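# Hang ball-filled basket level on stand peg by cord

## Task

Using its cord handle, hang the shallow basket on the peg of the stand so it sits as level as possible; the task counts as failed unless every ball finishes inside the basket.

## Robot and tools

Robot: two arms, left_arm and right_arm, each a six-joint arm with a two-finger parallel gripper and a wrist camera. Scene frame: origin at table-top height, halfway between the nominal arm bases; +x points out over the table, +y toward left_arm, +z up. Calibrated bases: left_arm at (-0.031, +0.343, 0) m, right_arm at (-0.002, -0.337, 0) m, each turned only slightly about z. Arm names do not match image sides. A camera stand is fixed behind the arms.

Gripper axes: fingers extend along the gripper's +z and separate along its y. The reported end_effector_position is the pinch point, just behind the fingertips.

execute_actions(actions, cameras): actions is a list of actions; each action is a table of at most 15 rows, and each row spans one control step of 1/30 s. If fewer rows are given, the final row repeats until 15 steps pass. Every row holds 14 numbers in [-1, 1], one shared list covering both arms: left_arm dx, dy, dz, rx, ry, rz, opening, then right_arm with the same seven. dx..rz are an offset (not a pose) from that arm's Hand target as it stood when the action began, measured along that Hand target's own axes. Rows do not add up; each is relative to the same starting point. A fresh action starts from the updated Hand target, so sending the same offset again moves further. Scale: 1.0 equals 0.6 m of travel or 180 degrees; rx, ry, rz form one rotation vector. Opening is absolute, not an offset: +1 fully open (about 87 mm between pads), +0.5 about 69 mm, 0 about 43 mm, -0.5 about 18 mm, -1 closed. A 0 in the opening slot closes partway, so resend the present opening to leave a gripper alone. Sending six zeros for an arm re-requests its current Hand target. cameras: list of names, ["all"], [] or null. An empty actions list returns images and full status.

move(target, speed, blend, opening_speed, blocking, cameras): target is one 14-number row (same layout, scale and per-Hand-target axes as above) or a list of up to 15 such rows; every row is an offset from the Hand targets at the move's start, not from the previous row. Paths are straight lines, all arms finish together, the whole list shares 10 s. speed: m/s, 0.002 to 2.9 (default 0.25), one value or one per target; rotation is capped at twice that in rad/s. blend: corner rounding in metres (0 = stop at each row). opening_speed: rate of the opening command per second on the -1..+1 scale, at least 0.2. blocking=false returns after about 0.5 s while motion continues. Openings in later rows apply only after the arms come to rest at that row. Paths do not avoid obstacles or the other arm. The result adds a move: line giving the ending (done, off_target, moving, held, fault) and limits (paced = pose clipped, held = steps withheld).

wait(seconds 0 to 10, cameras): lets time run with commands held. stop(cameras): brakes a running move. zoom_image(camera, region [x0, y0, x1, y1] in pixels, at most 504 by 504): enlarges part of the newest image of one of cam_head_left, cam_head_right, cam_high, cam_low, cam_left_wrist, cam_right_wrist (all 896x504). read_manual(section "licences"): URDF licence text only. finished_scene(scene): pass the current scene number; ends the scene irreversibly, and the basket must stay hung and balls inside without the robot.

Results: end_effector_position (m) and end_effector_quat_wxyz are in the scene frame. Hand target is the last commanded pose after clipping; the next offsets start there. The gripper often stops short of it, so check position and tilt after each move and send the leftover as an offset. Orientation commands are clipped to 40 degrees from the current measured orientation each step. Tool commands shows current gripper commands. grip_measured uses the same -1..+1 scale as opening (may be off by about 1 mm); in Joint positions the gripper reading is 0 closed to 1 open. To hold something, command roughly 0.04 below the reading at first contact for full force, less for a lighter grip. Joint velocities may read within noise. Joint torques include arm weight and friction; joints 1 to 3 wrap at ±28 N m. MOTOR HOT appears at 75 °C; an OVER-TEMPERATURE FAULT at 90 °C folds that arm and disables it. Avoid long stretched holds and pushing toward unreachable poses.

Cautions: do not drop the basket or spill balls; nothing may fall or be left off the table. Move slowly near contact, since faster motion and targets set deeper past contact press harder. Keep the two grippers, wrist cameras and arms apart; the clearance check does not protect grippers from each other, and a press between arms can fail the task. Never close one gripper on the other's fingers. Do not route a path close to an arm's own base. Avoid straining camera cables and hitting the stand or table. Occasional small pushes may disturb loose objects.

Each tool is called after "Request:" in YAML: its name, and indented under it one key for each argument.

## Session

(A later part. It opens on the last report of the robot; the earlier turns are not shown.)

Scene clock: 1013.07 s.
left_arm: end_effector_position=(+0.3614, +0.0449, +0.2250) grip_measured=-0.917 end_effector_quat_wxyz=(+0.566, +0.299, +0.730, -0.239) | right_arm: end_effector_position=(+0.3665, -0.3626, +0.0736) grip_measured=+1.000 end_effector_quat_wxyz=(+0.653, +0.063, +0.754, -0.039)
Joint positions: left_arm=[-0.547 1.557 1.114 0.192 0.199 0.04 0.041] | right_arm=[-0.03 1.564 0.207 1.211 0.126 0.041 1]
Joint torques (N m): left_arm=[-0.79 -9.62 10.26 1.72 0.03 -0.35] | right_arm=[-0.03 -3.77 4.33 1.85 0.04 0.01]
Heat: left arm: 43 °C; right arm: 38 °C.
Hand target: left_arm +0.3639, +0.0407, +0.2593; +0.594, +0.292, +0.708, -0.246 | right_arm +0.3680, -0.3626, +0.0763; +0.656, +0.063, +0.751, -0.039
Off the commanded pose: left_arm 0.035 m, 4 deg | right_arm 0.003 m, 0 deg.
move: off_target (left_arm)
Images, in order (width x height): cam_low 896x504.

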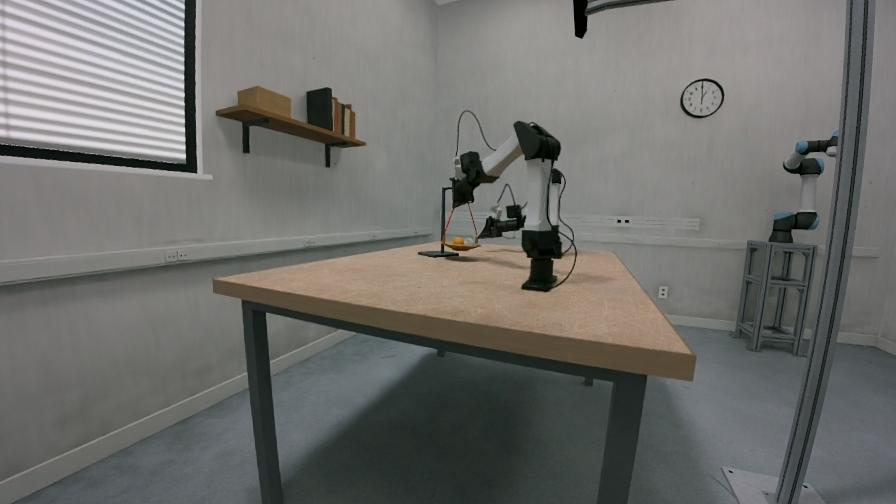

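Request:
move:
  target: [0.0721,0.0046,0.0023,0,0,0,-1,0,0,0,0,0,0,1]
  speed: 0.04
  cameras: ["cam_low"]

Request:
zoom_image:
  camera: "cam_low"
  region: [438, 228, 488, 256]

Scene clock: 1033.03 s.
left_arm: end_effector_position=(+0.3615, +0.0444, +0.2173) grip_measured=-0.917 end_effector_quat_wxyz=(+0.593, +0.295, +0.708, -0.245) | right_arm: end_effector_position=(+0.3665, -0.3626, +0.0736) grip_measured=+1.000 end_effector_quat_wxyz=(+0.653, +0.063, +0.754, -0.039)
Joint positions: left_arm=[-0.547 1.557 1.017 0.358 0.201 0.04 0.041] | right_arm=[-0.03 1.564 0.207 1.211 0.126 0.041 1]
Joint torques (N m): left_arm=[0.25 -7.6 5.64 1.82 0.11 -0.3] | right_arm=[-0.06 -3.79 4.34 1.85 0.04 0.02]
Heat: left arm: 46 °C; right arm: 38 °C.
Hand target: left_arm +0.3615, +0.0470, +0.2164; +0.594, +0.292, +0.708, -0.246 | right_arm +0.3680, -0.3626, +0.0763; +0.656, +0.063, +0.751, -0.039
Off the commanded pose: left_arm 0.003 m, 0 deg | right_arm 0.003 m, 0 deg.
move: done
Images, in order (width x height): cam_low 896x504.

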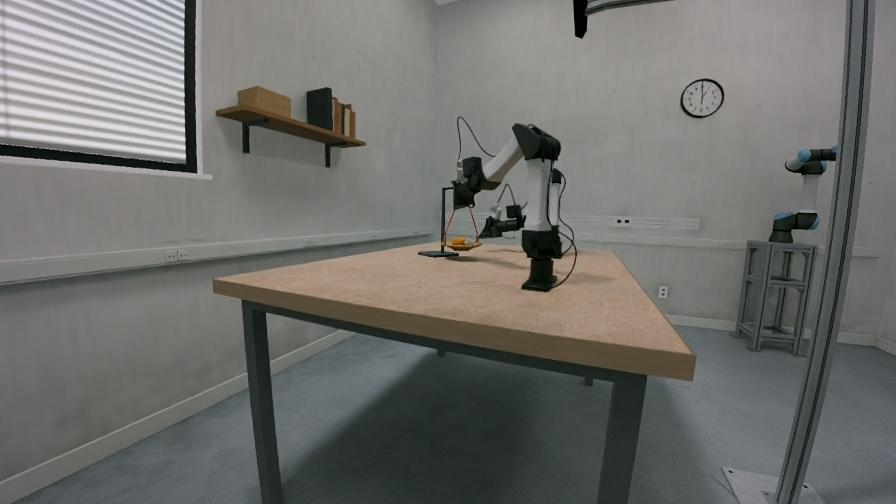

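Scaled by 10.080 from the camera's 896x504 image, which has a finer 1280x720 frame.

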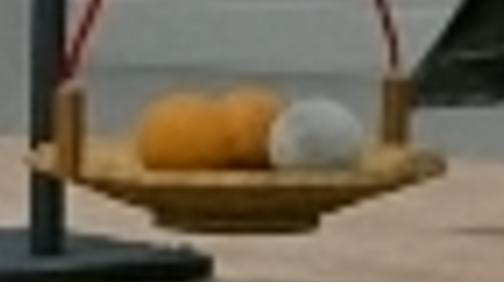

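Request:
move:
  target: [0.0052,0.0018,0.0006,0,0,0,-1,0,0,0,0,0,0,1]
  speed: 0.03
  cameras: ["cam_low"]

Request:
zoom_image:
  camera: "cam_low"
  region: [438, 228, 488, 256]

Scene clock: 1042.63 s.
left_arm: end_effector_position=(+0.3614, +0.0444, +0.2171) grip_measured=-0.917 end_effector_quat_wxyz=(+0.595, +0.295, +0.706, -0.246) | right_arm: end_effector_position=(+0.3665, -0.3626, +0.0736) grip_measured=+1.000 end_effector_quat_wxyz=(+0.653, +0.063, +0.754, -0.039)
Joint positions: left_arm=[-0.547 1.557 1.008 0.374 0.201 0.04 0.041] | right_arm=[-0.03 1.564 0.207 1.211 0.126 0.041 1]
Joint torques (N m): left_arm=[0.55 -7.23 5.56 1.79 0.14 -0.33] | right_arm=[-0.02 -3.81 4.33 1.86 0.05 0.01]
Heat: left arm: 43 °C; right arm: 38 °C.
Hand target: left_arm +0.3621, +0.0479, +0.2133; +0.594, +0.292, +0.708, -0.246 | right_arm +0.3680, -0.3626, +0.0763; +0.656, +0.063, +0.751, -0.039
Off the commanded pose: left_arm 0.005 m, 0 deg | right_arm 0.003 m, 0 deg.
move: done
Images, in order (width x height): cam_low 896x504.

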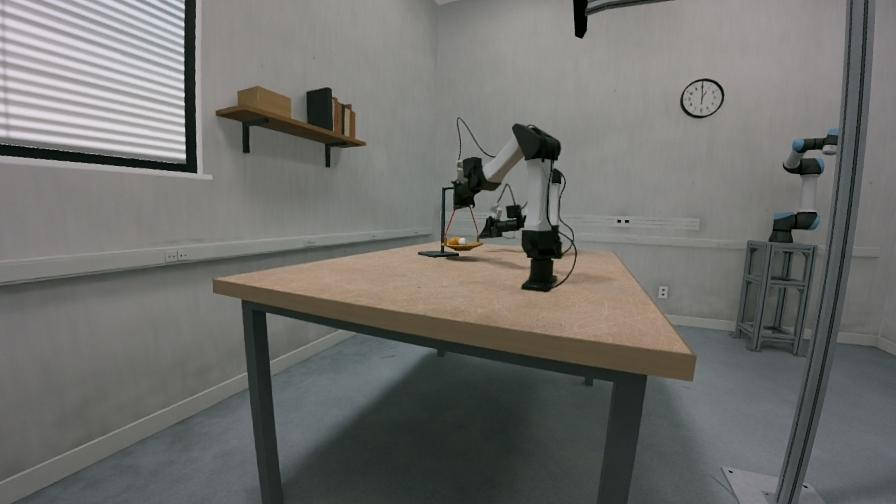

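Scaled by 10.080 from the camera's 896x504 image, which has a finer 1280x720 frame.

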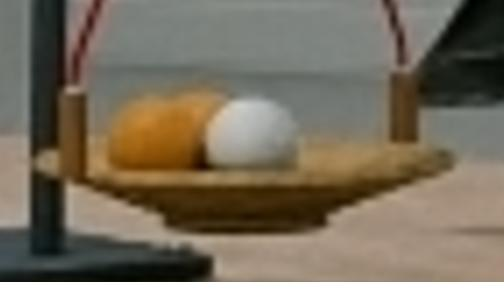

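Request:
move:
  target: [0,0,0,0,0,0,-0.3,0,0,0,0,0,0,1]
  speed: 0.03
  opening_speed: 0.5
  cameras: ["cam_low", "cam_left_wrist"]

Request:
zoom_image:
  camera: "cam_low"
  region: [438, 228, 488, 256]

Scene clock: 1049.07 s.
left_arm: end_effector_position=(+0.3621, +0.0452, +0.2172) grip_measured=-0.300 end_effector_quat_wxyz=(+0.596, +0.294, +0.706, -0.245) | right_arm: end_effector_position=(+0.3665, -0.3626, +0.0736) grip_measured=+1.000 end_effector_quat_wxyz=(+0.653, +0.063, +0.754, -0.039)
Joint positions: left_arm=[-0.545 1.557 1.008 0.375 0.201 0.04 0.35] | right_arm=[-0.03 1.564 0.207 1.211 0.126 0.041 1]
Joint torques (N m): left_arm=[0.39 -7.21 5.59 1.75 0.14 -0.29] | right_arm=[-0.03 -3.78 4.38 1.84 0.05 0.02]
Heat: left arm: 42 °C; right arm: 38 °C.
Hand target: left_arm +0.3621, +0.0478, +0.2134; +0.594, +0.292, +0.708, -0.246 | right_arm +0.3680, -0.3626, +0.0763; +0.656, +0.063, +0.751, -0.039
Off the commanded pose: left_arm 0.005 m, 0 deg | right_arm 0.003 m, 0 deg.
move: done
camera_calibration:
cam_left_wrist: T_world_to_cam=[[-0.725365, -0.688312, 0.00849044, 0.288887], [-0.598044, 0.624034, -0.502917, 0.317741], [0.340866, -0.369876, -0.864293, 0.223442], [0, 0, 0, 1]] pos_world=[0.323408, 0.0832092, 0.350464]
Images, in order (width x height): cam_low 896x504, cam_left_wrist 896x504.

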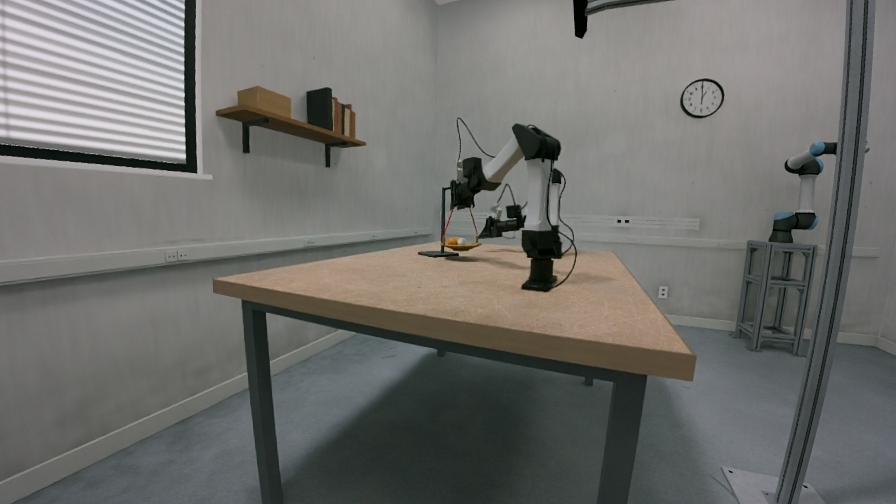

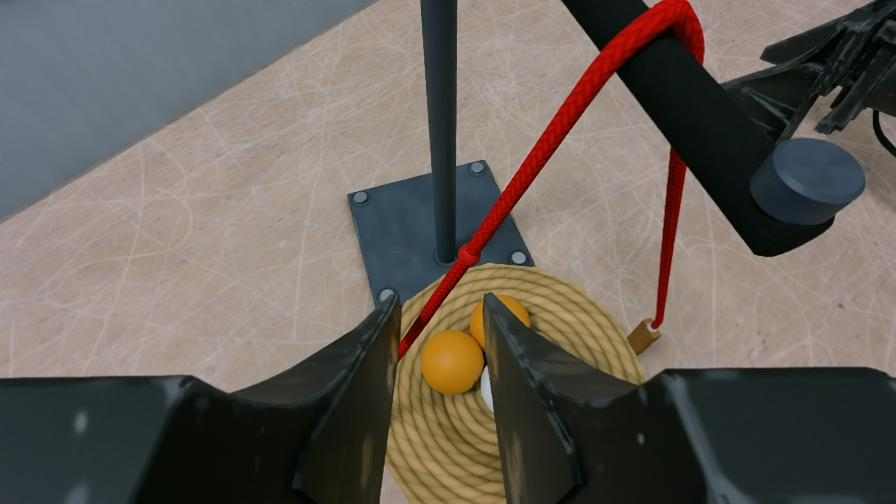

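Scaled by 10.080 from the camera's 896x504 image, which has a finer 1280x720 frame.

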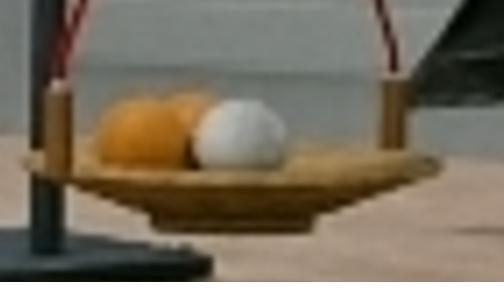

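Request:
move:
  target:
    - [0,0,-0.08,0,0,0,-0.3,0,0,0,0,0,0,1]
    - [0,0,-0.25,0,0,0,-0.3,0,0,0,0,0,0,1]
  speed: [0.06,0.15]
  blend: [0.01,0]
  cameras: ["cam_low", "cam_left_wrist", "cam_high"]

Request:
zoom_image:
  camera: "cam_low"
  region: [438, 228, 488, 256]

Scene clock: 1063.50 s.
left_arm: end_effector_position=(+0.2590, +0.1505, +0.2426) grip_measured=-0.300 end_effector_quat_wxyz=(+0.595, +0.288, +0.708, -0.247) | right_arm: end_effector_position=(+0.3665, -0.3626, +0.0736) grip_measured=+1.000 end_effector_quat_wxyz=(+0.653, +0.063, +0.754, -0.039)
Joint positions: left_arm=[-0.379 0.934 0.697 0.056 0.359 0.058 0.35] | right_arm=[-0.03 1.564 0.207 1.211 0.126 0.041 1]
Joint torques (N m): left_arm=[0.34 -2.76 6.01 1.63 0.21 -0.14] | right_arm=[-0.03 -3.81 4.38 1.85 0.04 0.02]
Heat: left arm: 41 °C; right arm: 38 °C.
Hand target: left_arm +0.2575, +0.1522, +0.2392; +0.594, +0.292, +0.708, -0.246 | right_arm +0.3680, -0.3626, +0.0763; +0.656, +0.063, +0.751, -0.039
Off the commanded pose: left_arm 0.004 m, 0 deg | right_arm 0.003 m, 0 deg.
move: done
camera_calibration:
cam_left_wrist: T_world_to_cam=[[-0.720421, -0.693262, 0.0195138, 0.28318], [-0.605879, 0.615424, -0.504148, 0.206814], [0.337497, -0.375022, -0.863397, 0.320953], [0, 0, 0, 1]] pos_world=[0.220992, 0.189404, 0.375848]
Images, in order (width x height): cam_high 896x504, cam_low 896x504, cam_left_wrist 896x504.

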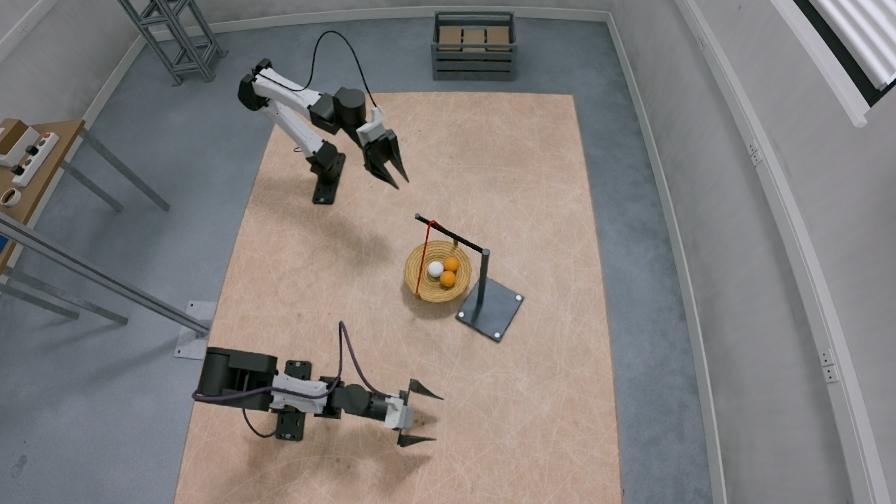

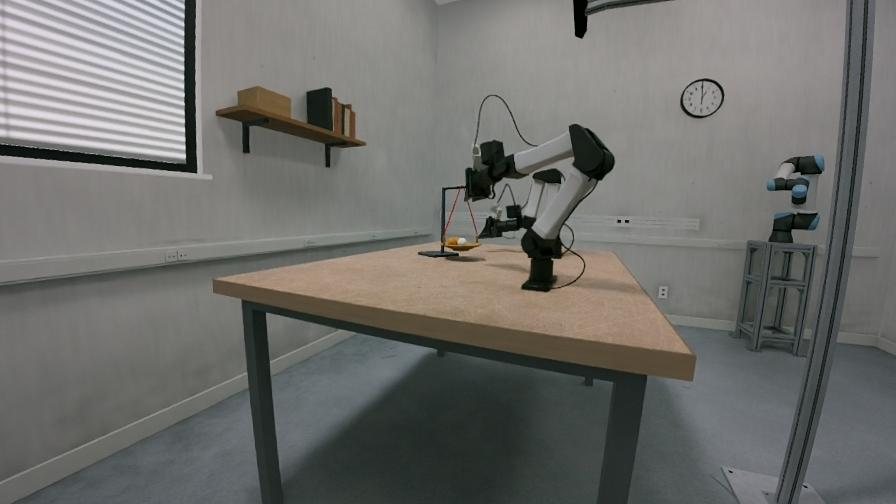

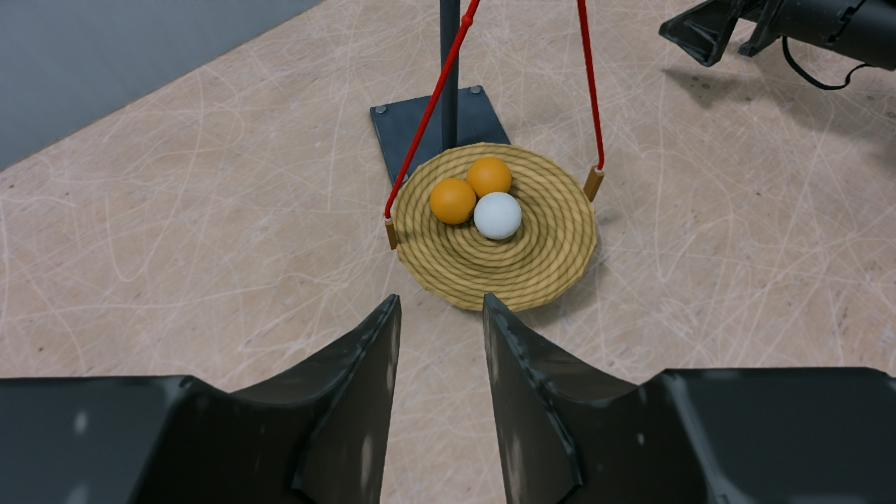

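Scaled by 10.080 from the camera's 896x504 image, which has a finer 1280x720 frame.

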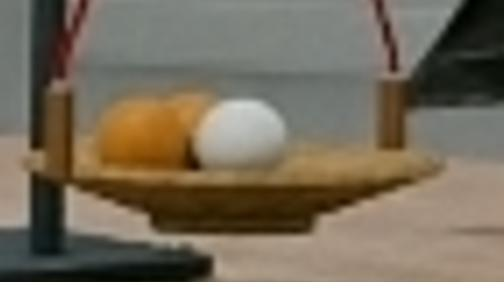

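Request:
finished_scene:
  scene: 3

The scene is finished: the task was done.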